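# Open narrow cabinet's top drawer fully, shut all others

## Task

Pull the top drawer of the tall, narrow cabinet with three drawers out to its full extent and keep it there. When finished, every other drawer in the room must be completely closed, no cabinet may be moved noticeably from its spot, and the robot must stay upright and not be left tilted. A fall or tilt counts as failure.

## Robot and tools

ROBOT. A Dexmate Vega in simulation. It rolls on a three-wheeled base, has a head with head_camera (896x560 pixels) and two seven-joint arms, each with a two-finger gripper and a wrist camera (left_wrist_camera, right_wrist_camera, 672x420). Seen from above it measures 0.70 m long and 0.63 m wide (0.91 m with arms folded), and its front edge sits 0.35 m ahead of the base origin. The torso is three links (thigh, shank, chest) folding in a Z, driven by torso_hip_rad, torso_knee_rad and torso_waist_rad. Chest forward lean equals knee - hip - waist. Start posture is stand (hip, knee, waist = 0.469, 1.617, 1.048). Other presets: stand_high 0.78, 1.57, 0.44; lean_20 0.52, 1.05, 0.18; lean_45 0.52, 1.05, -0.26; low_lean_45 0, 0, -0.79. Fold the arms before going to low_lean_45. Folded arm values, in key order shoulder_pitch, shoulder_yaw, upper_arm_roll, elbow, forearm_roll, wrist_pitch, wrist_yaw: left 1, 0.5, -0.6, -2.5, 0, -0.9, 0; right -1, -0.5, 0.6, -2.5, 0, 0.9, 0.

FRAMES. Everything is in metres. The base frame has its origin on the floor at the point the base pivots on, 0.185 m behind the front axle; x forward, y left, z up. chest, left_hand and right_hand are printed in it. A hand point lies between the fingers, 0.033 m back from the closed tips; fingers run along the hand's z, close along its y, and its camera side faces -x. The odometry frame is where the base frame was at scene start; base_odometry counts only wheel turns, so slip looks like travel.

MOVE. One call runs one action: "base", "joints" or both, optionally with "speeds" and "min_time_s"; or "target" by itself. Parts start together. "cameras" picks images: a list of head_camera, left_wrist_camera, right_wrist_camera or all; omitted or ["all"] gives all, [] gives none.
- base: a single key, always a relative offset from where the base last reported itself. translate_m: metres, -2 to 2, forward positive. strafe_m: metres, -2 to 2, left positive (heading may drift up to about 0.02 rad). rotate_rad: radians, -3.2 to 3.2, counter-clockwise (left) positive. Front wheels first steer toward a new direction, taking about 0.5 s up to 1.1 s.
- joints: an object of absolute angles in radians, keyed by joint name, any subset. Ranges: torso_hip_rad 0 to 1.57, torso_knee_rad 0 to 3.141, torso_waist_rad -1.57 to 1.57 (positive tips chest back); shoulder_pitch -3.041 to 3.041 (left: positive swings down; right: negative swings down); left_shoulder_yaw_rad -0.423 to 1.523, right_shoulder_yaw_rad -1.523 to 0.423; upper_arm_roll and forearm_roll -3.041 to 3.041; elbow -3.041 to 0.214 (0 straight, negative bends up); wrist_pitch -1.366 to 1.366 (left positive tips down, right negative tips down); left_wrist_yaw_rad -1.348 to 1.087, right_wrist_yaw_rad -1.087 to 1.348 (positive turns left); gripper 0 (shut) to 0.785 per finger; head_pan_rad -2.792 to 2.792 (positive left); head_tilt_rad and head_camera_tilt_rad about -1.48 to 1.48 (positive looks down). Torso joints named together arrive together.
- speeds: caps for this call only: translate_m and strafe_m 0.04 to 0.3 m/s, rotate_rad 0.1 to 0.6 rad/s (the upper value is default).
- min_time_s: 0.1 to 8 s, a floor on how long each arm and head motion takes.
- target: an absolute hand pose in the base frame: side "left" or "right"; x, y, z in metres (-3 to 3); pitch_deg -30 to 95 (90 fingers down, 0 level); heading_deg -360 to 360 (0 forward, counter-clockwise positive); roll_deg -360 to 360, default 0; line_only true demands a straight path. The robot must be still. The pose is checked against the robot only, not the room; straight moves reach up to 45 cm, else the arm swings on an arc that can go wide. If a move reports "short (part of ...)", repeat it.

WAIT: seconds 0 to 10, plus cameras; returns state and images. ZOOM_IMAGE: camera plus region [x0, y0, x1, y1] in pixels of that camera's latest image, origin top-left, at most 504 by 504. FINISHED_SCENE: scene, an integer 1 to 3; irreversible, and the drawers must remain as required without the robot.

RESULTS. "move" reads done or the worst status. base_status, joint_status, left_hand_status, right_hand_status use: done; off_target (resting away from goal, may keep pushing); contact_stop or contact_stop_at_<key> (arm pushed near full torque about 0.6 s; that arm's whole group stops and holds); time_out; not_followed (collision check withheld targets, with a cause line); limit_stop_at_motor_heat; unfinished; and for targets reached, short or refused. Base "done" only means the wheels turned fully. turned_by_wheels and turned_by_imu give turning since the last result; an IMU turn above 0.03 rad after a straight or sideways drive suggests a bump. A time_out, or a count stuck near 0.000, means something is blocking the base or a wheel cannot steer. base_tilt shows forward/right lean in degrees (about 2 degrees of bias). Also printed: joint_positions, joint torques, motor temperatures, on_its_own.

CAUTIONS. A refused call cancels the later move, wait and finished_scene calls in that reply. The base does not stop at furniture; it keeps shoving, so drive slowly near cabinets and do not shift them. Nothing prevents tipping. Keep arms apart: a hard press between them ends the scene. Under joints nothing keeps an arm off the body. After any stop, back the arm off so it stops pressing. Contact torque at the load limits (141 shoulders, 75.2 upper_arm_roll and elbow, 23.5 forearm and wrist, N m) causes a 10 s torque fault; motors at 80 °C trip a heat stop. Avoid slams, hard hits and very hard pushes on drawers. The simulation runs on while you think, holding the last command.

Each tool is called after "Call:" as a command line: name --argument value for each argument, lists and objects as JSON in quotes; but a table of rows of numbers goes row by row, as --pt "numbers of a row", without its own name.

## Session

Call:
move

Scene clock: 0.00 s.
Joint torques (N m): no reading
Motor temperatures (°C): left_arm=[31 31 31 26 40 35 41] | right_arm=[30 27 32 31 36 36 33]
base_odometry: x=+0.000 y=+0.000 heading=+0.000
turned_by_wheels: +0.000
turned_by_imu: +0.000
base_tilt: forward=+0.1 right=+0.7
base_status: not commanded
joint_positions: torso_hip_rad=+0.469 torso_knee_rad=+1.617 torso_waist_rad=+1.048 left_shoulder_pitch_rad=+2.189 left_shoulder_yaw_rad=-0.007 left_upper_arm_roll_rad=+0.016 left_elbow_rad=-1.090 left_forearm_roll_rad=+0.013 left_wrist_pitch_rad=-0.515 left_wrist_yaw_rad=+0.020 left_gripper_rad=+0.005 right_shoulder_pitch_rad=-2.209 right_shoulder_yaw_rad=-0.016 right_upper_arm_roll_rad=+0.009 right_elbow_rad=-1.106 right_forearm_roll_rad=-0.010 right_wrist_pitch_rad=+0.494 right_wrist_yaw_rad=-0.018 right_gripper_rad=+0.005 head_pan_rad=+0.000 head_tilt_rad=+0.000 head_camera_tilt_rad=+0.000
joint_status: not commanded
chest: x=-0.0111 y=+0.0000 z=+1.4155 quat_wxyz=(+0.999, +0.000, +0.050, +0.000) (m; base frame)
left_hand: x=+0.2066 y=+0.2195 z=+0.6100 quat_wxyz=(+0.429, +0.002, +0.903, +0.000) pitch_deg=+39.1 heading_deg=-0.2 roll_deg=+0.1 back=up (m; base frame)
right_hand: x=+0.1929 y=-0.2468 z=+0.6050 quat_wxyz=(+0.418, -0.007, +0.908, -0.015) pitch_deg=+40.6 heading_deg=-1.6 roll_deg=-2.5 back=up (m; base frame)
pictures: head_camera, left_wrist_camera, right_wrist_camera

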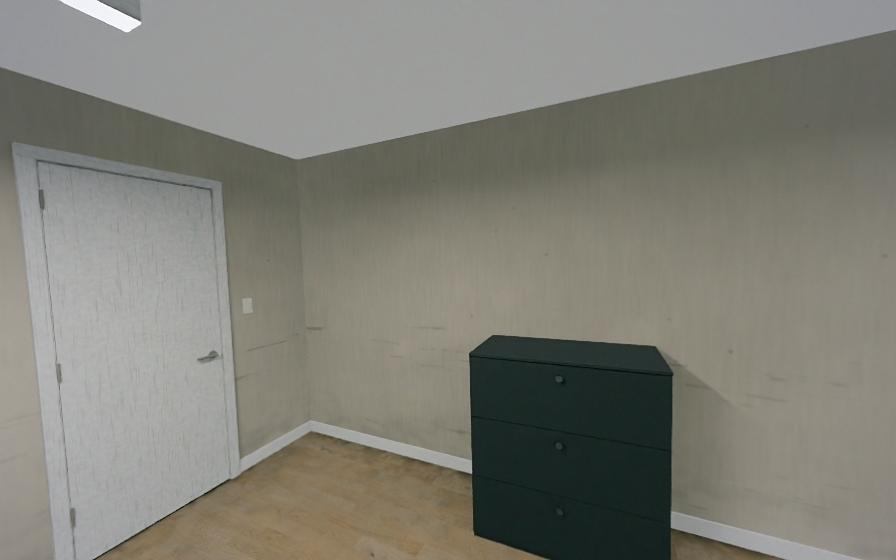

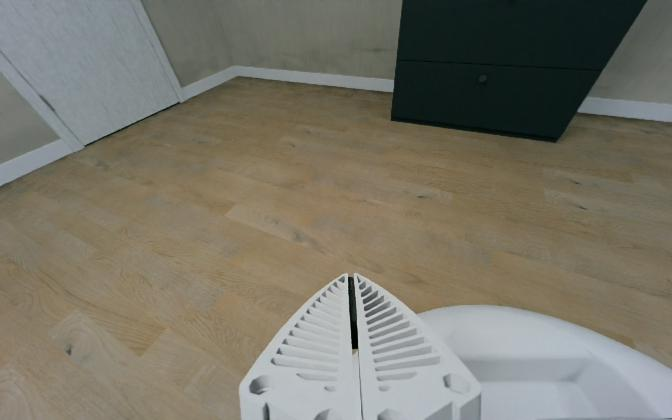

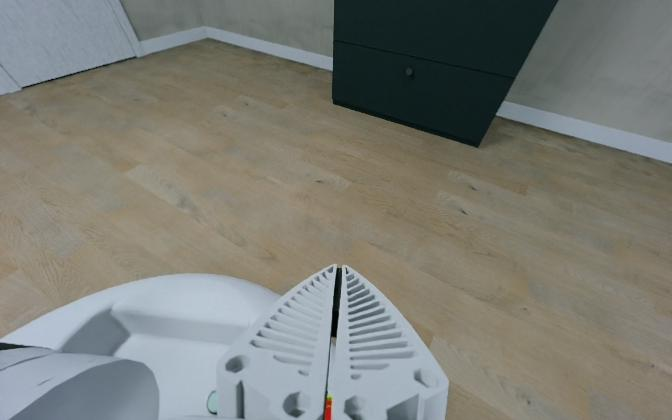

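Call:
move --joints '{"head_pan_rad": 2.2, "head_camera_tilt_rad": 0.3}' --cameras '["head_camera"]'

Call:
move --joints '{"head_pan_rad": -2.2, "head_camera_tilt_rad": 0.3}' --cameras '["head_camera"]'

Scene clock: 2.33 s.
Joint torques (N m): left_arm=[4.56 -1.33 -0.82 -3.69 0.15 -2.01 -0.31] | right_arm=[-4.75 -1.8 0.46 -3.07 0.04 2.23 -0.22]
move: done
base_odometry: x=+0.000 y=+0.000 heading=+0.000
turned_by_wheels: +0.000
turned_by_imu: +0.000
base_tilt: forward=+0.1 right=+0.8
base_status: not commanded
joint_positions: torso_hip_rad=+0.469 torso_knee_rad=+1.617 torso_waist_rad=+1.048 left_shoulder_pitch_rad=+2.189 left_shoulder_yaw_rad=-0.007 left_upper_arm_roll_rad=+0.016 left_elbow_rad=-1.090 left_forearm_roll_rad=+0.013 left_wrist_pitch_rad=-0.515 left_wrist_yaw_rad=+0.020 left_gripper_rad=+0.005 right_shoulder_pitch_rad=-2.209 right_shoulder_yaw_rad=-0.016 right_upper_arm_roll_rad=+0.009 right_elbow_rad=-1.106 right_forearm_roll_rad=-0.010 right_wrist_pitch_rad=+0.494 right_wrist_yaw_rad=-0.018 right_gripper_rad=+0.005 head_pan_rad=+2.200 head_tilt_rad=+0.000 head_camera_tilt_rad=+0.300
joint_status: all done
chest: x=-0.0111 y=+0.0000 z=+1.4155 quat_wxyz=(+0.999, +0.000, +0.050, +0.000)
left_hand: x=+0.2066 y=+0.2195 z=+0.6100 quat_wxyz=(+0.429, +0.002, +0.903, +0.000) pitch_deg=+39.1 heading_deg=-0.2 roll_deg=+0.1 back=up
right_hand: x=+0.1929 y=-0.2468 z=+0.6050 quat_wxyz=(+0.418, -0.007, +0.908, -0.015) pitch_deg=+40.6 heading_deg=-1.6 roll_deg=-2.5 back=up

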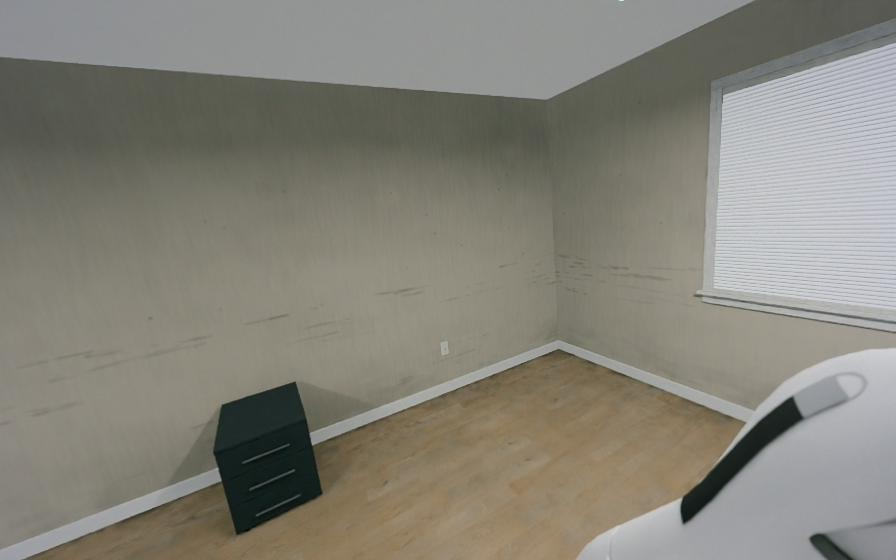

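Scene clock: 5.93 s.
Joint torques (N m): left_arm=[5.87 -1.15 -0.91 -3.24 0.17 -1.83 -0.08] | right_arm=[-3.72 -1.61 0.83 -1.89 0.16 3.06 -0.21]
move: done
base_odometry: x=+0.000 y=+0.000 heading=+0.000
turned_by_wheels: +0.000
turned_by_imu: +0.000
base_tilt: forward=+0.1 right=+0.8
base_status: not commanded
joint_positions: torso_hip_rad=+0.469 torso_knee_rad=+1.617 torso_waist_rad=+1.048 left_shoulder_pitch_rad=+2.189 left_shoulder_yaw_rad=-0.007 left_upper_arm_roll_rad=+0.016 left_elbow_rad=-1.090 left_forearm_roll_rad=+0.013 left_wrist_pitch_rad=-0.515 left_wrist_yaw_rad=+0.020 left_gripper_rad=+0.005 right_shoulder_pitch_rad=-2.209 right_shoulder_yaw_rad=-0.016 right_upper_arm_roll_rad=+0.009 right_elbow_rad=-1.106 right_forearm_roll_rad=-0.010 right_wrist_pitch_rad=+0.494 right_wrist_yaw_rad=-0.018 right_gripper_rad=+0.005 head_pan_rad=-2.200 head_tilt_rad=+0.000 head_camera_tilt_rad=+0.300
joint_status: all done
chest: x=-0.0111 y=+0.0000 z=+1.4155 quat_wxyz=(+0.999, +0.000, +0.050, +0.000)
left_hand: x=+0.2066 y=+0.2195 z=+0.6100 quat_wxyz=(+0.429, +0.002, +0.903, +0.000) pitch_deg=+39.1 heading_deg=-0.2 roll_deg=+0.1 back=up
right_hand: x=+0.1929 y=-0.2468 z=+0.6050 quat_wxyz=(+0.418, -0.007, +0.908, -0.015) pitch_deg=+40.6 heading_deg=-1.6 roll_deg=-2.5 back=up

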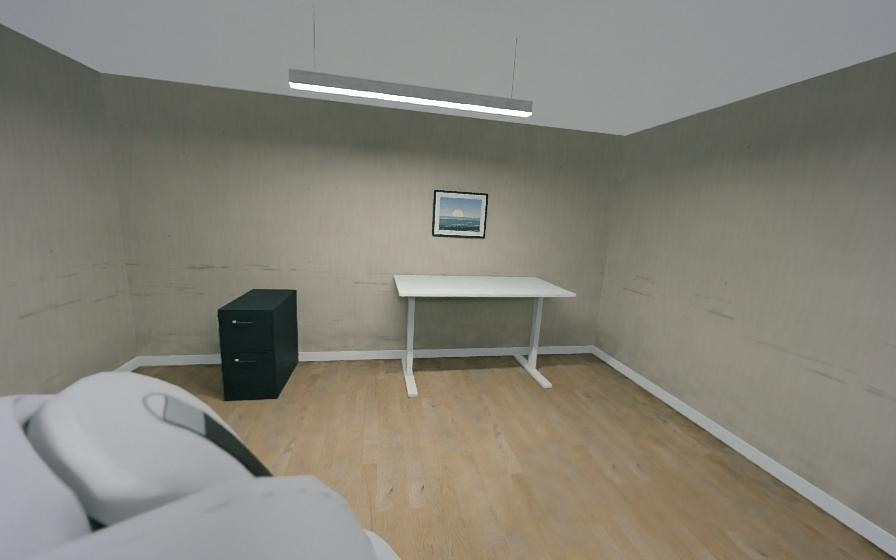

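Call:
zoom_image --camera "head_camera" --region '[180, 260, 340, 420]'

Call:
move --base '{"rotate_rad": 2.48}' --joints '{"head_pan_rad": 0.0, "head_camera_tilt_rad": 0.3, "left_shoulder_pitch_rad": 0.905, "left_shoulder_yaw_rad": 0.374, "left_upper_arm_roll_rad": 0.332, "left_elbow_rad": -0.649, "left_forearm_roll_rad": 1.087, "left_wrist_pitch_rad": -0.107, "left_wrist_yaw_rad": 0.892, "left_gripper_rad": 0.3, "right_shoulder_pitch_rad": -1.6, "right_shoulder_yaw_rad": 0.0, "right_upper_arm_roll_rad": 0.0, "right_elbow_rad": -2.2, "right_forearm_roll_rad": 0.0, "right_wrist_pitch_rad": 0.0, "right_wrist_yaw_rad": 0.0}' --cameras '["head_camera"]'

Scaled by 3.150 (camera's finer frame: 960x600).

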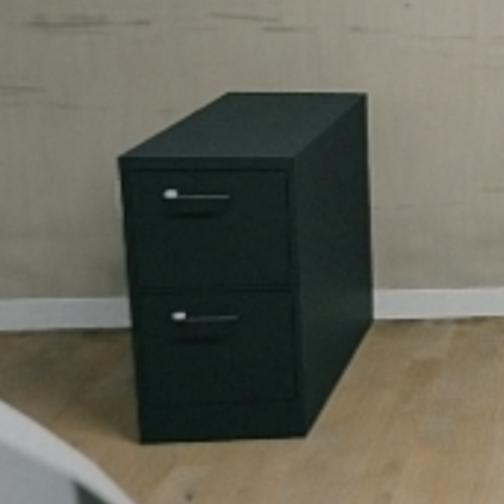

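Scene clock: 12.83 s.
Joint torques (N m): left_arm=[-31.59 6.86 -2.34 -6.25 -0.41 0.67 1.28] | right_arm=[24.88 0.73 -3.49 -8.66 0.39 2.64 0.31]
move: done
base_odometry: x=+0.003 y=+0.000 heading=+2.488
turned_by_wheels: +2.488
turned_by_imu: +2.474
base_tilt: forward=+0.1 right=+0.8
base_status: done
joint_positions: torso_hip_rad=+0.469 torso_knee_rad=+1.617 torso_waist_rad=+1.048 left_shoulder_pitch_rad=+0.908 left_shoulder_yaw_rad=+0.373 left_upper_arm_roll_rad=+0.331 left_elbow_rad=-0.650 left_forearm_roll_rad=+1.084 left_wrist_pitch_rad=-0.108 left_wrist_yaw_rad=+0.890 left_gripper_rad=+0.300 right_shoulder_pitch_rad=-1.601 right_shoulder_yaw_rad=+0.000 right_upper_arm_roll_rad=+0.000 right_elbow_rad=-2.199 right_forearm_roll_rad=+0.000 right_wrist_pitch_rad=+0.000 right_wrist_yaw_rad=+0.000 right_gripper_rad=+0.005 head_pan_rad=+0.000 head_tilt_rad=+0.000 head_camera_tilt_rad=+0.300
joint_status: all done
chest: x=-0.0111 y=+0.0000 z=+1.4155 quat_wxyz=(+0.999, +0.000, +0.050, +0.000)
left_hand: x=+0.7985 y=+0.3603 z=+1.1928 quat_wxyz=(+0.608, +0.361, +0.363, +0.607) pitch_deg=-28.4 heading_deg=+0.1 roll_deg=+89.7
right_hand: x=+0.6269 y=-0.2297 z=+1.3829 quat_wxyz=(+0.860, +0.000, +0.511, +0.000) pitch_deg=-28.6 heading_deg=+0.0 roll_deg=+0.0 back=up

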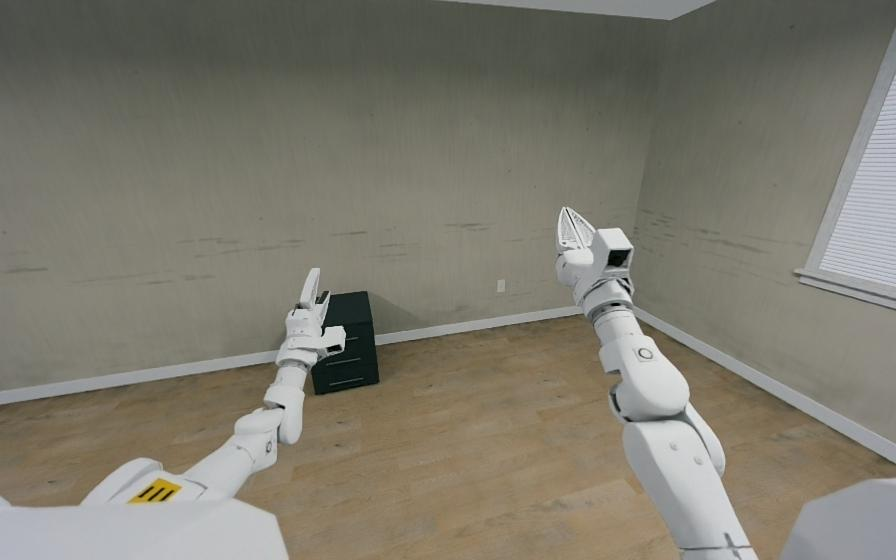

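Call:
move --base '{"rotate_rad": 0.045}' --cameras '[]'

Call:
move --base '{"translate_m": 0.93}' --joints '{"torso_hip_rad": 0.0, "torso_knee_rad": 0.35, "torso_waist_rad": -0.25, "head_camera_tilt_rad": 0.1, "left_shoulder_pitch_rad": 0.979, "left_shoulder_yaw_rad": 0.464, "left_upper_arm_roll_rad": 0.299, "left_elbow_rad": -0.651, "left_forearm_roll_rad": 1.059, "left_wrist_pitch_rad": -0.197, "left_wrist_yaw_rad": 0.946}' --cameras '["head_camera", "left_wrist_camera"]'

Scene clock: 14.67 s.
Joint torques (N m): left_arm=[-32.86 7.48 -2.7 -5.99 -0.32 0.02 1.71] | right_arm=[25.69 0.8 -3.39 -7.78 0.28 2.77 0.18]
move: done
base_odometry: x=+0.003 y=+0.000 heading=+2.532
turned_by_wheels: +0.045
turned_by_imu: +0.044
base_tilt: forward=+0.1 right=+0.8
base_status: done
joint_positions: torso_hip_rad=+0.469 torso_knee_rad=+1.617 torso_waist_rad=+1.048 left_shoulder_pitch_rad=+0.905 left_shoulder_yaw_rad=+0.374 left_upper_arm_roll_rad=+0.332 left_elbow_rad=-0.649 left_forearm_roll_rad=+1.087 left_wrist_pitch_rad=-0.107 left_wrist_yaw_rad=+0.892 left_gripper_rad=+0.300 right_shoulder_pitch_rad=-1.600 right_shoulder_yaw_rad=+0.000 right_upper_arm_roll_rad=+0.000 right_elbow_rad=-2.200 right_forearm_roll_rad=+0.000 right_wrist_pitch_rad=+0.000 right_wrist_yaw_rad=+0.000 right_gripper_rad=+0.005 head_pan_rad=+0.000 head_tilt_rad=+0.000 head_camera_tilt_rad=+0.300
joint_status: not commanded
chest: x=-0.0111 y=+0.0000 z=+1.4155 quat_wxyz=(+0.999, +0.000, +0.050, +0.000)
left_hand: x=+0.7988 y=+0.3604 z=+1.1949 quat_wxyz=(+0.608, +0.361, +0.361, +0.608) pitch_deg=-28.6 heading_deg=+0.0 roll_deg=-90.0
right_hand: x=+0.6268 y=-0.2297 z=+1.3834 quat_wxyz=(+0.860, +0.000, +0.511, +0.000) pitch_deg=-28.6 heading_deg=+0.0 roll_deg=+0.0 back=up

Scene clock: 20.77 s.
Joint torques (N m): left_arm=[-7.97 8.76 -7.99 -2.86 -0.8 0.09 1.53] | right_arm=[15.35 -0.71 -3.18 -9 0.4 2.47 -0.1]
move: done
base_odometry: x=-0.760 y=+0.531 heading=+2.533
turned_by_wheels: +0.001
turned_by_imu: +0.001
base_tilt: forward=+0.1 right=+0.7
base_status: done
joint_positions: torso_hip_rad=+0.001 torso_knee_rad=+0.350 torso_waist_rad=-0.250 left_shoulder_pitch_rad=+0.979 left_shoulder_yaw_rad=+0.464 left_upper_arm_roll_rad=+0.299 left_elbow_rad=-0.651 left_forearm_roll_rad=+1.059 left_wrist_pitch_rad=-0.197 left_wrist_yaw_rad=+0.946 left_gripper_rad=+0.300 right_shoulder_pitch_rad=-1.600 right_shoulder_yaw_rad=+0.000 right_upper_arm_roll_rad=+0.000 right_elbow_rad=-2.200 right_forearm_roll_rad=+0.000 right_wrist_pitch_rad=+0.000 right_wrist_yaw_rad=+0.000 right_gripper_rad=+0.005 head_pan_rad=+0.000 head_tilt_rad=+0.000 head_camera_tilt_rad=+0.100
joint_status: all done
chest: x=+0.0143 y=+0.0000 z=+1.0174 quat_wxyz=(+0.955, +0.000, +0.295, +0.000)
left_hand: x=+0.5797 y=+0.4099 z=+0.4355 quat_wxyz=(+0.500, +0.501, +0.500, +0.500) pitch_deg=+0.1 heading_deg=+0.0 roll_deg=-90.0
right_hand: x=+0.5589 y=-0.2297 z=+0.6837 quat_wxyz=(+0.707, +0.000, +0.707, +0.000) pitch_deg=+0.0 heading_deg=+0.0 roll_deg=+0.0 back=up

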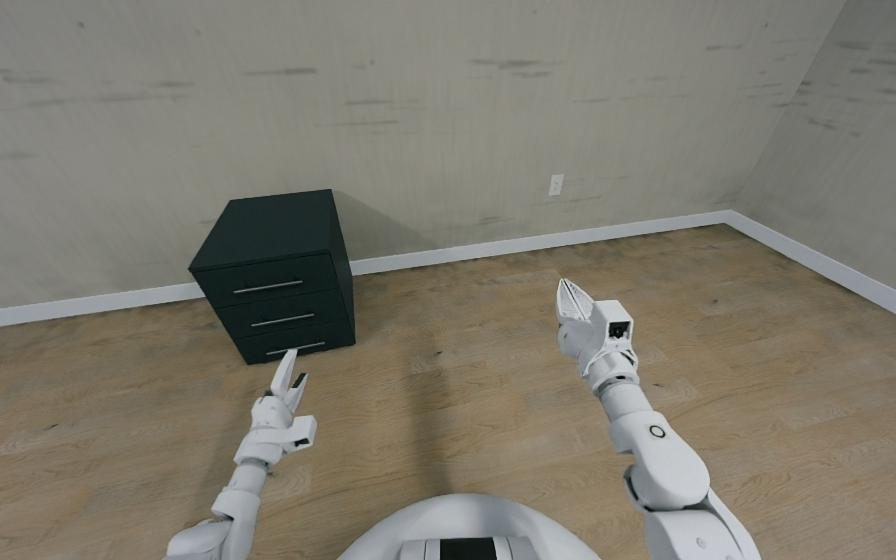

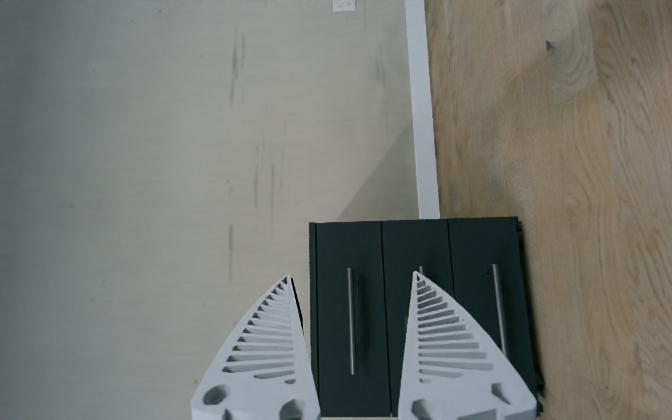

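Call:
move --base '{"rotate_rad": 0.225}' --cameras '["head_camera", "left_wrist_camera"]'

Scene clock: 23.13 s.
Joint torques (N m): left_arm=[-7.18 9.57 -8.22 -3.2 -0.88 -0.07 1.34] | right_arm=[15.11 0.07 -3.57 -9.12 0.21 3.25 -0.13]
move: done
base_odometry: x=-0.760 y=+0.531 heading=+2.759
turned_by_wheels: +0.226
turned_by_imu: +0.226
base_tilt: forward=+0.1 right=+0.8
base_status: done
joint_positions: torso_hip_rad=+0.001 torso_knee_rad=+0.350 torso_waist_rad=-0.250 left_shoulder_pitch_rad=+0.979 left_shoulder_yaw_rad=+0.464 left_upper_arm_roll_rad=+0.299 left_elbow_rad=-0.651 left_forearm_roll_rad=+1.059 left_wrist_pitch_rad=-0.197 left_wrist_yaw_rad=+0.946 left_gripper_rad=+0.300 right_shoulder_pitch_rad=-1.600 right_shoulder_yaw_rad=+0.000 right_upper_arm_roll_rad=+0.000 right_elbow_rad=-2.200 right_forearm_roll_rad=+0.000 right_wrist_pitch_rad=+0.000 right_wrist_yaw_rad=+0.000 right_gripper_rad=+0.005 head_pan_rad=+0.000 head_tilt_rad=+0.000 head_camera_tilt_rad=+0.100
joint_status: not commanded
chest: x=+0.0143 y=+0.0000 z=+1.0174 quat_wxyz=(+0.955, +0.000, +0.295, +0.000)
left_hand: x=+0.5797 y=+0.4099 z=+0.4355 quat_wxyz=(+0.500, +0.501, +0.500, +0.500) pitch_deg=+0.1 heading_deg=+0.0 roll_deg=-90.0
right_hand: x=+0.5589 y=-0.2297 z=+0.6837 quat_wxyz=(+0.707, +0.000, +0.707, +0.000) pitch_deg=+0.0 heading_deg=+0.0 roll_deg=+0.0 back=up

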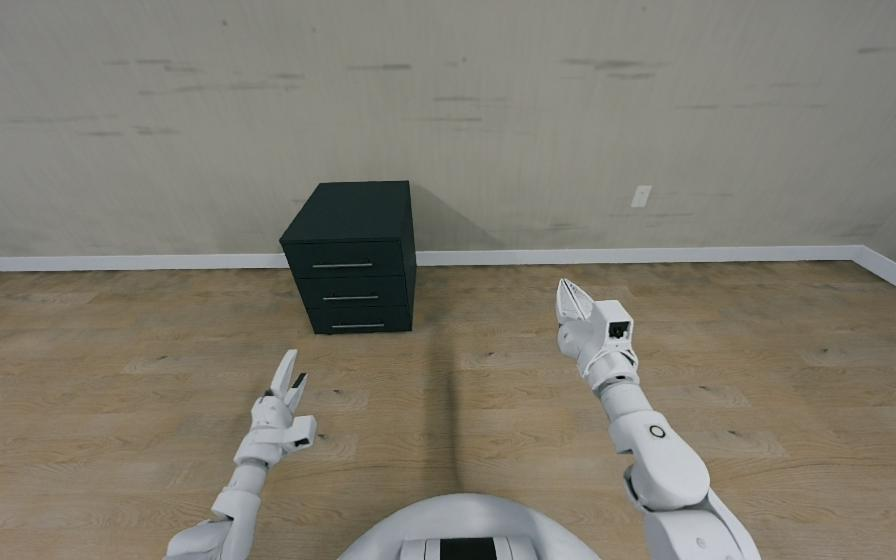

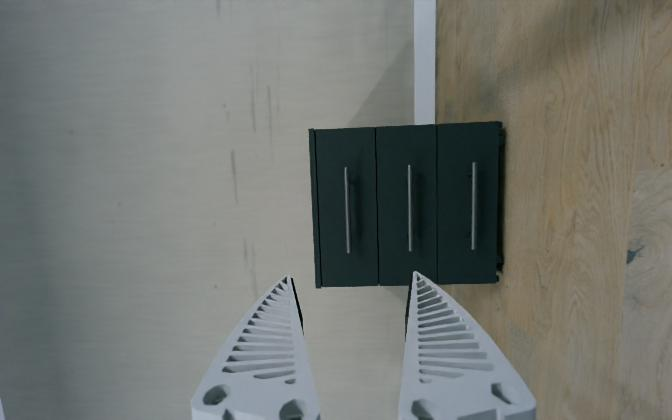

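Call:
move --base '{"rotate_rad": 0.035}' --joints '{"left_shoulder_pitch_rad": 0.905, "left_shoulder_yaw_rad": 0.374, "left_upper_arm_roll_rad": 0.332, "left_elbow_rad": -0.649, "left_forearm_roll_rad": 1.087, "left_wrist_pitch_rad": -0.107, "left_wrist_yaw_rad": 0.892}' --cameras '["left_wrist_camera"]'

Call:
move --base '{"translate_m": 0.28}' --speeds '{"translate_m": 0.2}' --cameras '["head_camera", "left_wrist_camera"]'

Scene clock: 25.90 s.
Joint torques (N m): left_arm=[-19.54 2.67 -2.38 -3.02 -0.11 0.37 0.98] | right_arm=[14.33 0.22 -3.06 -8.45 0.26 3.19 0.04]
move: done
base_odometry: x=-0.760 y=+0.532 heading=+2.793
turned_by_wheels: +0.035
turned_by_imu: +0.035
base_tilt: forward=+0.1 right=+0.8
base_status: done
joint_positions: torso_hip_rad=+0.001 torso_knee_rad=+0.350 torso_waist_rad=-0.250 left_shoulder_pitch_rad=+0.908 left_shoulder_yaw_rad=+0.378 left_upper_arm_roll_rad=+0.330 left_elbow_rad=-0.649 left_forearm_roll_rad=+1.086 left_wrist_pitch_rad=-0.111 left_wrist_yaw_rad=+0.894 left_gripper_rad=+0.300 right_shoulder_pitch_rad=-1.600 right_shoulder_yaw_rad=+0.000 right_upper_arm_roll_rad=+0.000 right_elbow_rad=-2.200 right_forearm_roll_rad=+0.000 right_wrist_pitch_rad=+0.000 right_wrist_yaw_rad=+0.000 right_gripper_rad=+0.005 head_pan_rad=+0.000 head_tilt_rad=+0.000 head_camera_tilt_rad=+0.100
joint_status: all done
chest: x=+0.0143 y=+0.0000 z=+1.0174 quat_wxyz=(+0.955, +0.000, +0.295, +0.000)
left_hand: x=+0.6180 y=+0.3627 z=+0.4358 quat_wxyz=(+0.499, +0.500, +0.500, +0.500) pitch_deg=+0.0 heading_deg=+0.0 roll_deg=-90.0
right_hand: x=+0.5589 y=-0.2297 z=+0.6837 quat_wxyz=(+0.707, +0.000, +0.707, +0.000) pitch_deg=+0.0 heading_deg=+0.0 roll_deg=+0.0 back=up

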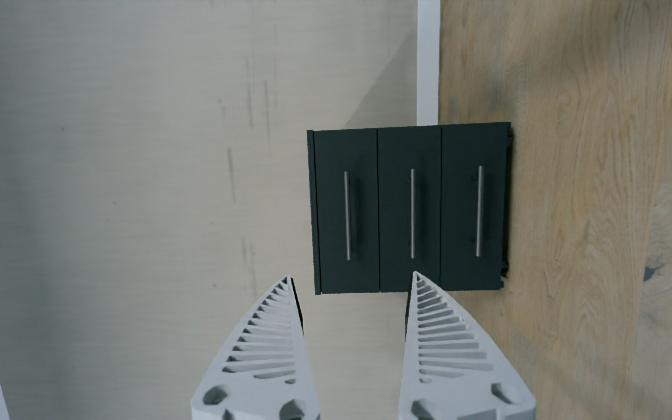

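Scene clock: 28.77 s.
Joint torques (N m): left_arm=[-18.57 2.69 -1.27 -2.63 0.08 0.85 1.03] | right_arm=[14.32 -0.19 -3.17 -9.49 0.21 3.4 0.13]
move: done
base_odometry: x=-1.023 y=+0.627 heading=+2.794
turned_by_wheels: +0.001
turned_by_imu: +0.001
base_tilt: forward=+0.0 right=+0.8
base_status: done
joint_positions: torso_hip_rad=+0.001 torso_knee_rad=+0.350 torso_waist_rad=-0.250 left_shoulder_pitch_rad=+0.905 left_shoulder_yaw_rad=+0.374 left_upper_arm_roll_rad=+0.332 left_elbow_rad=-0.649 left_forearm_roll_rad=+1.087 left_wrist_pitch_rad=-0.107 left_wrist_yaw_rad=+0.892 left_gripper_rad=+0.300 right_shoulder_pitch_rad=-1.600 right_shoulder_yaw_rad=+0.000 right_upper_arm_roll_rad=+0.000 right_elbow_rad=-2.200 right_forearm_roll_rad=+0.000 right_wrist_pitch_rad=+0.000 right_wrist_yaw_rad=+0.000 right_gripper_rad=+0.005 head_pan_rad=+0.000 head_tilt_rad=+0.000 head_camera_tilt_rad=+0.100
joint_status: not commanded
chest: x=+0.0143 y=+0.0000 z=+1.0173 quat_wxyz=(+0.955, +0.000, +0.295, +0.000)
left_hand: x=+0.6197 y=+0.3606 z=+0.4360 quat_wxyz=(+0.499, +0.500, +0.500, +0.500) pitch_deg=+0.0 heading_deg=+0.0 roll_deg=-90.0
right_hand: x=+0.5589 y=-0.2297 z=+0.6837 quat_wxyz=(+0.707, +0.000, +0.707, +0.000) pitch_deg=+0.0 heading_deg=+0.0 roll_deg=+0.0 back=up

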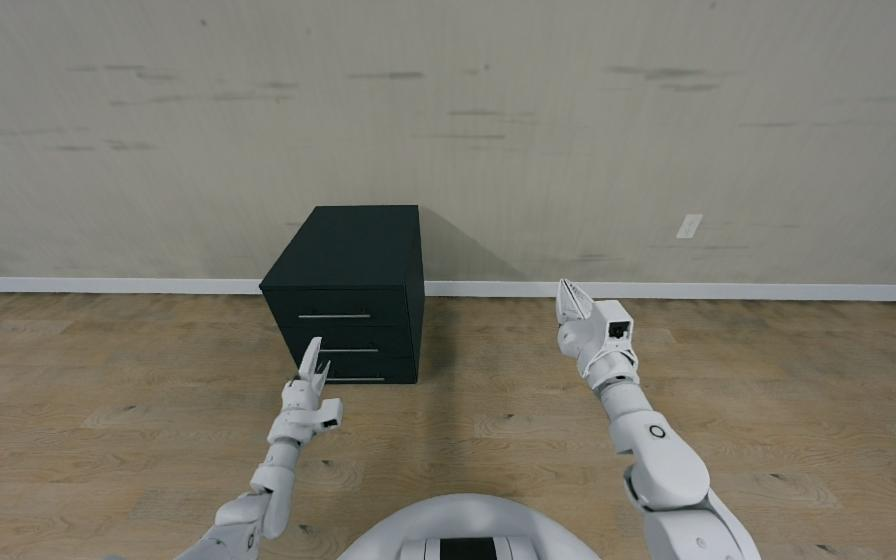

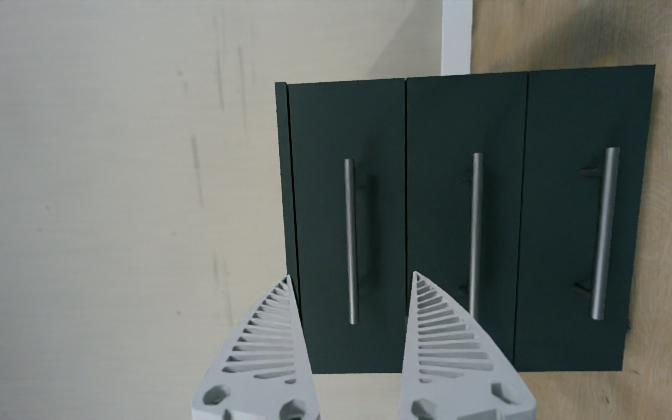

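Call:
move --base '{"translate_m": 0.165}' --speeds '{"translate_m": 0.12}' --cameras '["left_wrist_camera"]'

Call:
move --joints '{"left_gripper_rad": 0.0}' --cameras '["left_wrist_camera"]'

Scene clock: 31.50 s.
Joint torques (N m): left_arm=[-19.12 3.15 -2.9 -4.54 -0.19 0.21 0.9] | right_arm=[14.23 0.56 -3.37 -8.47 0.4 2.98 0.06]
move: done
base_odometry: x=-1.179 y=+0.683 heading=+2.795
turned_by_wheels: +0.001
turned_by_imu: +0.001
base_tilt: forward=+0.0 right=+0.7
base_status: done
joint_positions: torso_hip_rad=+0.001 torso_knee_rad=+0.350 torso_waist_rad=-0.250 left_shoulder_pitch_rad=+0.905 left_shoulder_yaw_rad=+0.374 left_upper_arm_roll_rad=+0.332 left_elbow_rad=-0.649 left_forearm_roll_rad=+1.087 left_wrist_pitch_rad=-0.107 left_wrist_yaw_rad=+0.892 left_gripper_rad=+0.300 right_shoulder_pitch_rad=-1.600 right_shoulder_yaw_rad=+0.000 right_upper_arm_roll_rad=+0.000 right_elbow_rad=-2.200 right_forearm_roll_rad=+0.000 right_wrist_pitch_rad=+0.000 right_wrist_yaw_rad=+0.000 right_gripper_rad=+0.005 head_pan_rad=+0.000 head_tilt_rad=+0.000 head_camera_tilt_rad=+0.100
joint_status: not commanded
chest: x=+0.0143 y=+0.0000 z=+1.0173 quat_wxyz=(+0.955, +0.000, +0.295, +0.000)
left_hand: x=+0.6197 y=+0.3606 z=+0.4359 quat_wxyz=(+0.499, +0.500, +0.500, +0.500) pitch_deg=+0.0 heading_deg=+0.0 roll_deg=-89.9
right_hand: x=+0.5589 y=-0.2297 z=+0.6837 quat_wxyz=(+0.707, +0.000, +0.707, +0.000) pitch_deg=+0.0 heading_deg=+0.0 roll_deg=+0.0 back=up

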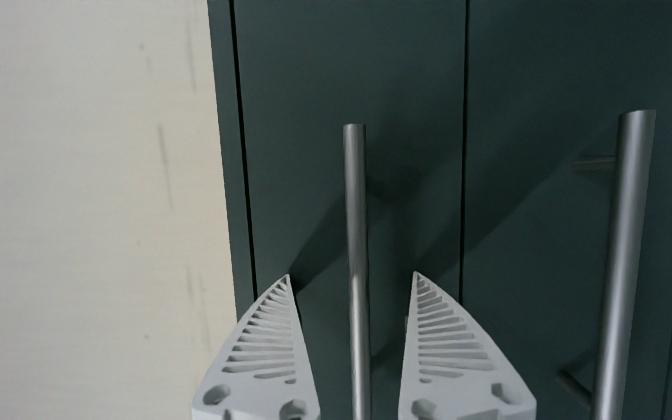

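Scene clock: 32.33 s.
Joint torques (N m): left_arm=[-25.04 2.33 -3.4 -6.84 -0.27 -0.31 0.15] | right_arm=[14.12 -0.17 -3.17 -8.6 0.36 3.28 0.01]
move: done
base_odometry: x=-1.179 y=+0.683 heading=+2.795
turned_by_wheels: +0.000
turned_by_imu: +0.000
base_tilt: forward=+0.0 right=+0.7
base_status: not commanded
joint_positions: torso_hip_rad=+0.001 torso_knee_rad=+0.350 torso_waist_rad=-0.250 left_shoulder_pitch_rad=+0.905 left_shoulder_yaw_rad=+0.374 left_upper_arm_roll_rad=+0.332 left_elbow_rad=-0.649 left_forearm_roll_rad=+1.087 left_wrist_pitch_rad=-0.107 left_wrist_yaw_rad=+0.892 left_gripper_rad=+0.000 right_shoulder_pitch_rad=-1.600 right_shoulder_yaw_rad=+0.000 right_upper_arm_roll_rad=+0.000 right_elbow_rad=-2.200 right_forearm_roll_rad=+0.000 right_wrist_pitch_rad=+0.000 right_wrist_yaw_rad=+0.000 right_gripper_rad=+0.005 head_pan_rad=+0.000 head_tilt_rad=+0.000 head_camera_tilt_rad=+0.100
joint_status: all done
chest: x=+0.0143 y=+0.0000 z=+1.0173 quat_wxyz=(+0.955, +0.000, +0.295, +0.000)
left_hand: x=+0.6195 y=+0.3606 z=+0.4358 quat_wxyz=(+0.499, +0.500, +0.500, +0.500) pitch_deg=+0.0 heading_deg=+0.0 roll_deg=-89.9
right_hand: x=+0.5589 y=-0.2297 z=+0.6837 quat_wxyz=(+0.707, +0.000, +0.707, +0.000) pitch_deg=+0.0 heading_deg=+0.0 roll_deg=+0.0 back=up

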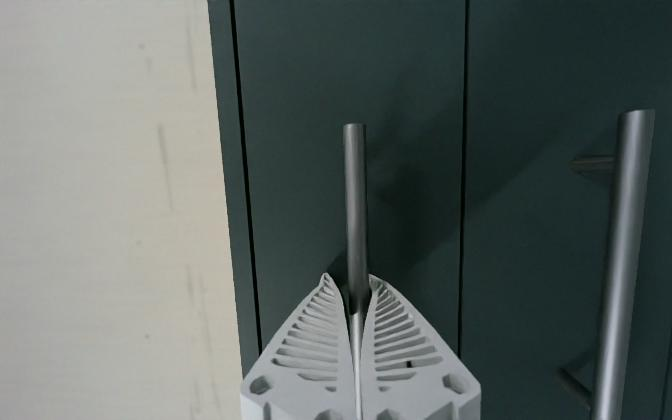

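Call:
move --base '{"translate_m": -0.32}' --speeds '{"translate_m": 0.1}' --cameras '["head_camera", "left_wrist_camera"]'

Scene clock: 36.57 s.
Joint torques (N m): left_arm=[-16.14 2.93 -2.47 -8.83 2.15 -2.7 3.28] | right_arm=[14.12 -0.87 -3.01 -8.76 0.51 2.63 -0.01]
move: done
base_odometry: x=-0.877 y=+0.575 heading=+2.796
turned_by_wheels: +0.001
turned_by_imu: +0.002
base_tilt: forward=+0.0 right=+0.7
base_status: done
joint_positions: torso_hip_rad=+0.001 torso_knee_rad=+0.350 torso_waist_rad=-0.250 left_shoulder_pitch_rad=+0.905 left_shoulder_yaw_rad=+0.374 left_upper_arm_roll_rad=+0.332 left_elbow_rad=-0.648 left_forearm_roll_rad=+1.086 left_wrist_pitch_rad=-0.106 left_wrist_yaw_rad=+0.891 left_gripper_rad=+0.000 right_shoulder_pitch_rad=-1.600 right_shoulder_yaw_rad=+0.000 right_upper_arm_roll_rad=+0.000 right_elbow_rad=-2.200 right_forearm_roll_rad=+0.000 right_wrist_pitch_rad=+0.000 right_wrist_yaw_rad=+0.000 right_gripper_rad=+0.005 head_pan_rad=+0.000 head_tilt_rad=+0.000 head_camera_tilt_rad=+0.100
joint_status: not commanded
chest: x=+0.0144 y=+0.0000 z=+1.0173 quat_wxyz=(+0.955, +0.000, +0.295, +0.000)
left_hand: x=+0.6196 y=+0.3610 z=+0.4355 quat_wxyz=(+0.499, +0.500, +0.501, +0.500) pitch_deg=+0.1 heading_deg=+0.1 roll_deg=-89.9
right_hand: x=+0.5590 y=-0.2297 z=+0.6836 quat_wxyz=(+0.707, +0.000, +0.707, +0.000) pitch_deg=+0.0 heading_deg=+0.0 roll_deg=+0.0 back=up

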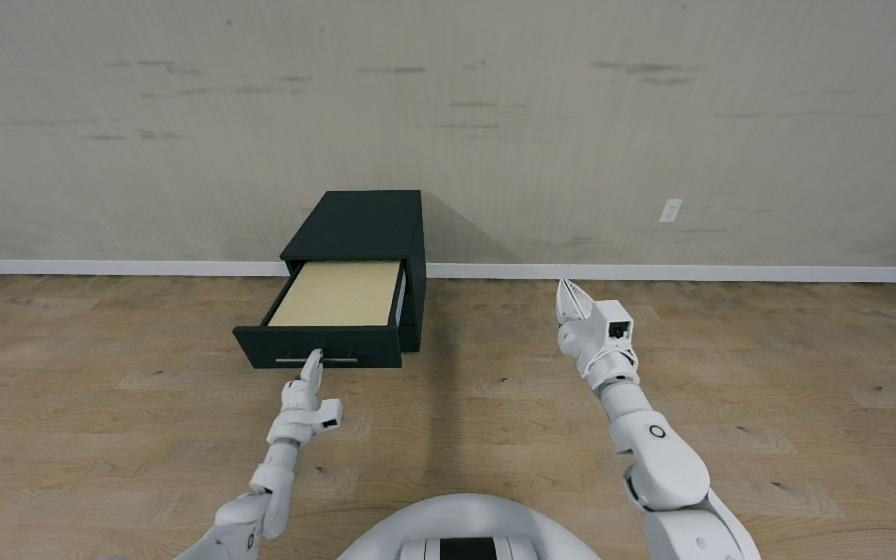

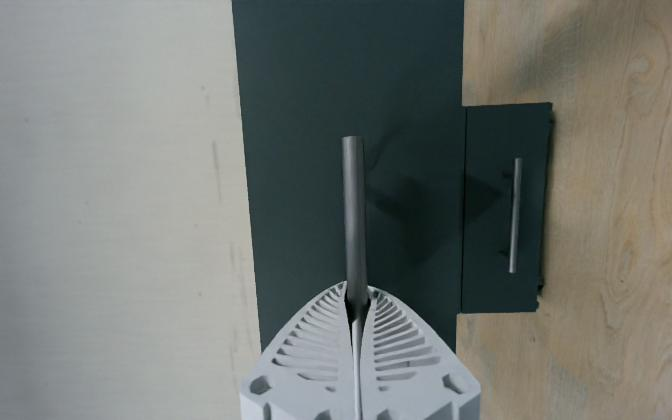

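Call:
move --base '{"translate_m": -0.07}' --speeds '{"translate_m": 0.05}' --cameras '["head_camera", "left_wrist_camera"]'

Scene clock: 38.97 s.
Joint torques (N m): left_arm=[-14.72 3.29 -1.97 -5.83 0.55 -1.62 3.19] | right_arm=[14.37 0.27 -2.96 -8.52 0.36 2.87 0.05]
move: done
base_odometry: x=-0.811 y=+0.551 heading=+2.797
turned_by_wheels: +0.001
turned_by_imu: +0.001
base_tilt: forward=+0.1 right=+0.7
base_status: done
joint_positions: torso_hip_rad=+0.001 torso_knee_rad=+0.350 torso_waist_rad=-0.250 left_shoulder_pitch_rad=+0.905 left_shoulder_yaw_rad=+0.374 left_upper_arm_roll_rad=+0.332 left_elbow_rad=-0.649 left_forearm_roll_rad=+1.087 left_wrist_pitch_rad=-0.107 left_wrist_yaw_rad=+0.891 left_gripper_rad=+0.000 right_shoulder_pitch_rad=-1.600 right_shoulder_yaw_rad=+0.000 right_upper_arm_roll_rad=+0.000 right_elbow_rad=-2.200 right_forearm_roll_rad=+0.000 right_wrist_pitch_rad=+0.000 right_wrist_yaw_rad=+0.000 right_gripper_rad=+0.005 head_pan_rad=+0.000 head_tilt_rad=+0.000 head_camera_tilt_rad=+0.100
joint_status: not commanded
chest: x=+0.0144 y=+0.0000 z=+1.0173 quat_wxyz=(+0.955, +0.000, +0.295, +0.000)
left_hand: x=+0.6197 y=+0.3607 z=+0.4356 quat_wxyz=(+0.499, +0.500, +0.500, +0.500) pitch_deg=+0.1 heading_deg=+0.1 roll_deg=-89.9
right_hand: x=+0.5590 y=-0.2297 z=+0.6836 quat_wxyz=(+0.707, +0.000, +0.707, +0.000) pitch_deg=+0.0 heading_deg=+0.0 roll_deg=+0.0 back=up

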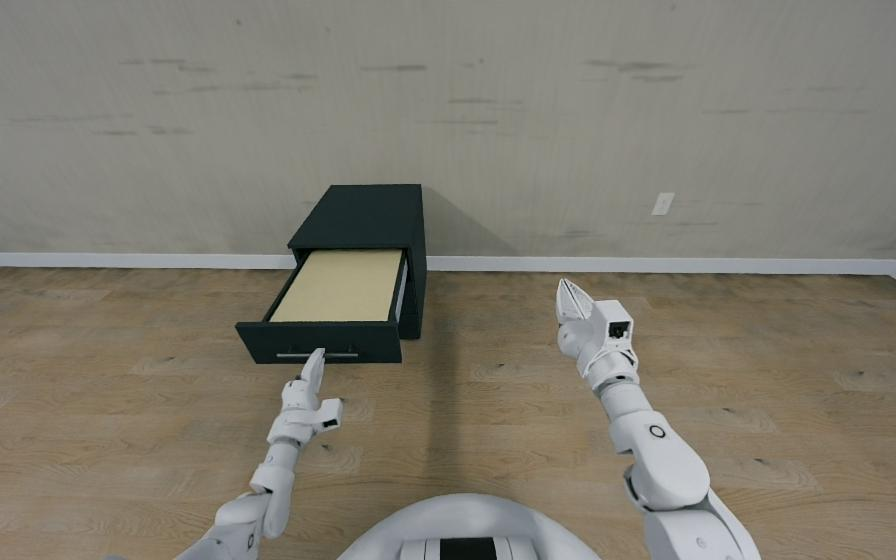

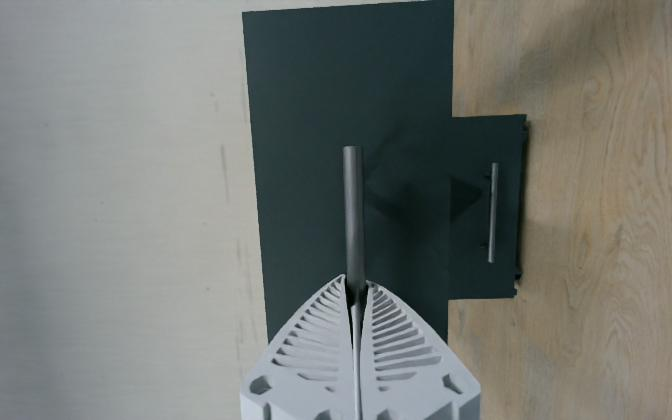

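Call:
move --joints '{"left_gripper_rad": 0.3}' --cameras '[]'

Call:
move --base '{"translate_m": -0.08}' --speeds '{"translate_m": 0.15}' --cameras '["head_camera", "left_wrist_camera"]'

Call:
zoom_image --camera "head_camera" --region '[200, 160, 480, 400]'

Scene clock: 40.20 s.
Joint torques (N m): left_arm=[-16.53 3.21 -2.29 -4.66 -0.31 -0.07 1.16] | right_arm=[13.42 0.43 -2.96 -7.96 0.35 3.17 0.02]
move: done
base_odometry: x=-0.811 y=+0.551 heading=+2.797
turned_by_wheels: +0.000
turned_by_imu: +0.000
base_tilt: forward=+0.0 right=+0.7
base_status: not commanded
joint_positions: torso_hip_rad=+0.001 torso_knee_rad=+0.350 torso_waist_rad=-0.250 left_shoulder_pitch_rad=+0.905 left_shoulder_yaw_rad=+0.374 left_upper_arm_roll_rad=+0.332 left_elbow_rad=-0.649 left_forearm_roll_rad=+1.087 left_wrist_pitch_rad=-0.107 left_wrist_yaw_rad=+0.892 left_gripper_rad=+0.300 right_shoulder_pitch_rad=-1.600 right_shoulder_yaw_rad=+0.000 right_upper_arm_roll_rad=+0.000 right_elbow_rad=-2.200 right_forearm_roll_rad=+0.000 right_wrist_pitch_rad=+0.000 right_wrist_yaw_rad=+0.000 right_gripper_rad=+0.005 head_pan_rad=+0.000 head_tilt_rad=+0.000 head_camera_tilt_rad=+0.100
joint_status: all done
chest: x=+0.0143 y=+0.0000 z=+1.0173 quat_wxyz=(+0.955, +0.000, +0.295, +0.000)
left_hand: x=+0.6197 y=+0.3606 z=+0.4358 quat_wxyz=(+0.499, +0.500, +0.500, +0.500) pitch_deg=+0.1 heading_deg=+0.0 roll_deg=-89.9
right_hand: x=+0.5590 y=-0.2297 z=+0.6836 quat_wxyz=(+0.707, +0.000, +0.707, +0.000) pitch_deg=+0.0 heading_deg=+0.0 roll_deg=+0.0 back=up

Scene clock: 41.87 s.
Joint torques (N m): left_arm=[-17.02 1.92 -2.54 -4.7 -0.14 -0.7 1.29] | right_arm=[14.31 0.69 -3.59 -9 0.42 2.82 0.12]
move: done
base_odometry: x=-0.736 y=+0.525 heading=+2.798
turned_by_wheels: +0.001
turned_by_imu: +0.001
base_tilt: forward=+0.0 right=+0.7
base_status: done
joint_positions: torso_hip_rad=+0.001 torso_knee_rad=+0.350 torso_waist_rad=-0.250 left_shoulder_pitch_rad=+0.905 left_shoulder_yaw_rad=+0.374 left_upper_arm_roll_rad=+0.332 left_elbow_rad=-0.649 left_forearm_roll_rad=+1.087 left_wrist_pitch_rad=-0.107 left_wrist_yaw_rad=+0.892 left_gripper_rad=+0.300 right_shoulder_pitch_rad=-1.600 right_shoulder_yaw_rad=+0.000 right_upper_arm_roll_rad=+0.000 right_elbow_rad=-2.200 right_forearm_roll_rad=+0.000 right_wrist_pitch_rad=+0.000 right_wrist_yaw_rad=+0.000 right_gripper_rad=+0.005 head_pan_rad=+0.000 head_tilt_rad=+0.000 head_camera_tilt_rad=+0.100
joint_status: not commanded
chest: x=+0.0143 y=+0.0000 z=+1.0173 quat_wxyz=(+0.955, +0.000, +0.295, +0.000)
left_hand: x=+0.6197 y=+0.3606 z=+0.4359 quat_wxyz=(+0.499, +0.500, +0.500, +0.500) pitch_deg=+0.0 heading_deg=+0.0 roll_deg=-89.9
right_hand: x=+0.5589 y=-0.2296 z=+0.6837 quat_wxyz=(+0.707, +0.000, +0.707, +0.000) pitch_deg=+0.0 heading_deg=+0.0 roll_deg=+0.0 back=up

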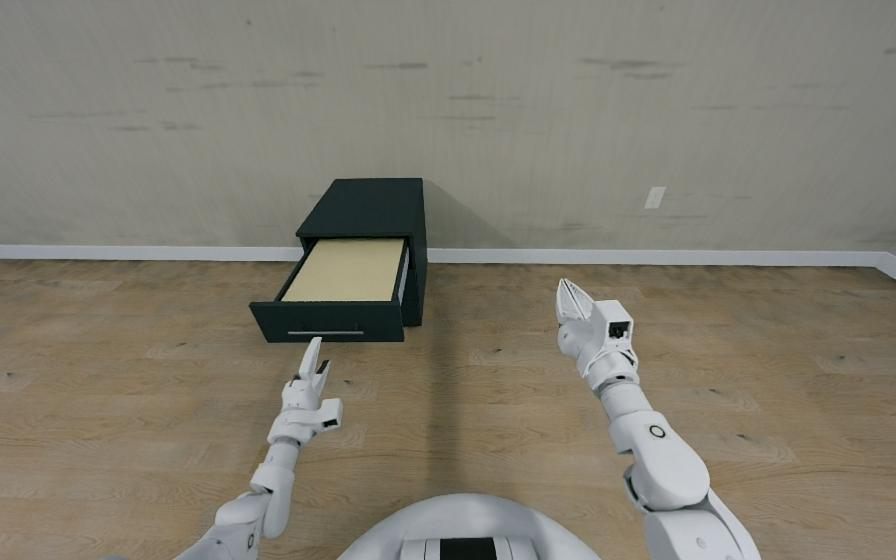

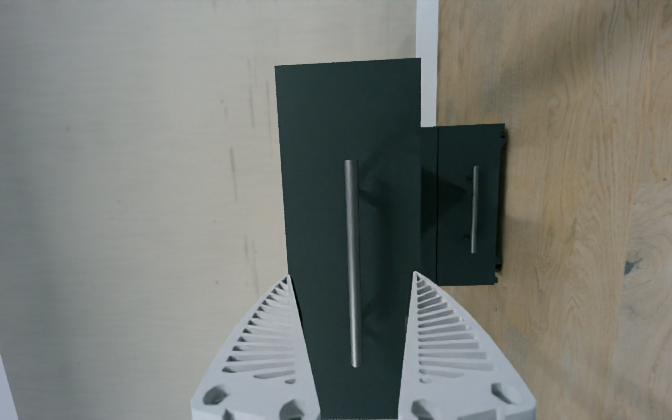

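Scaled by 1.800 (camera's finer frame: 960x600).

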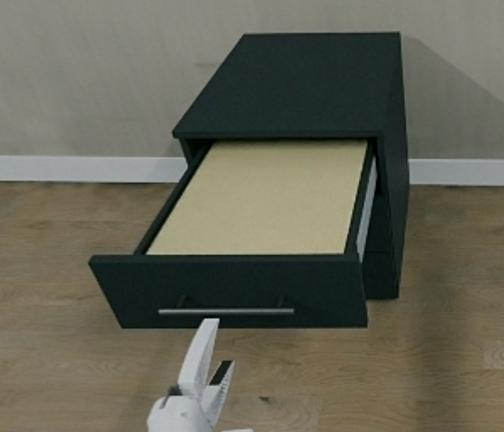

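Call:
finished_scene --scene 2

The scene is finished: the task was done.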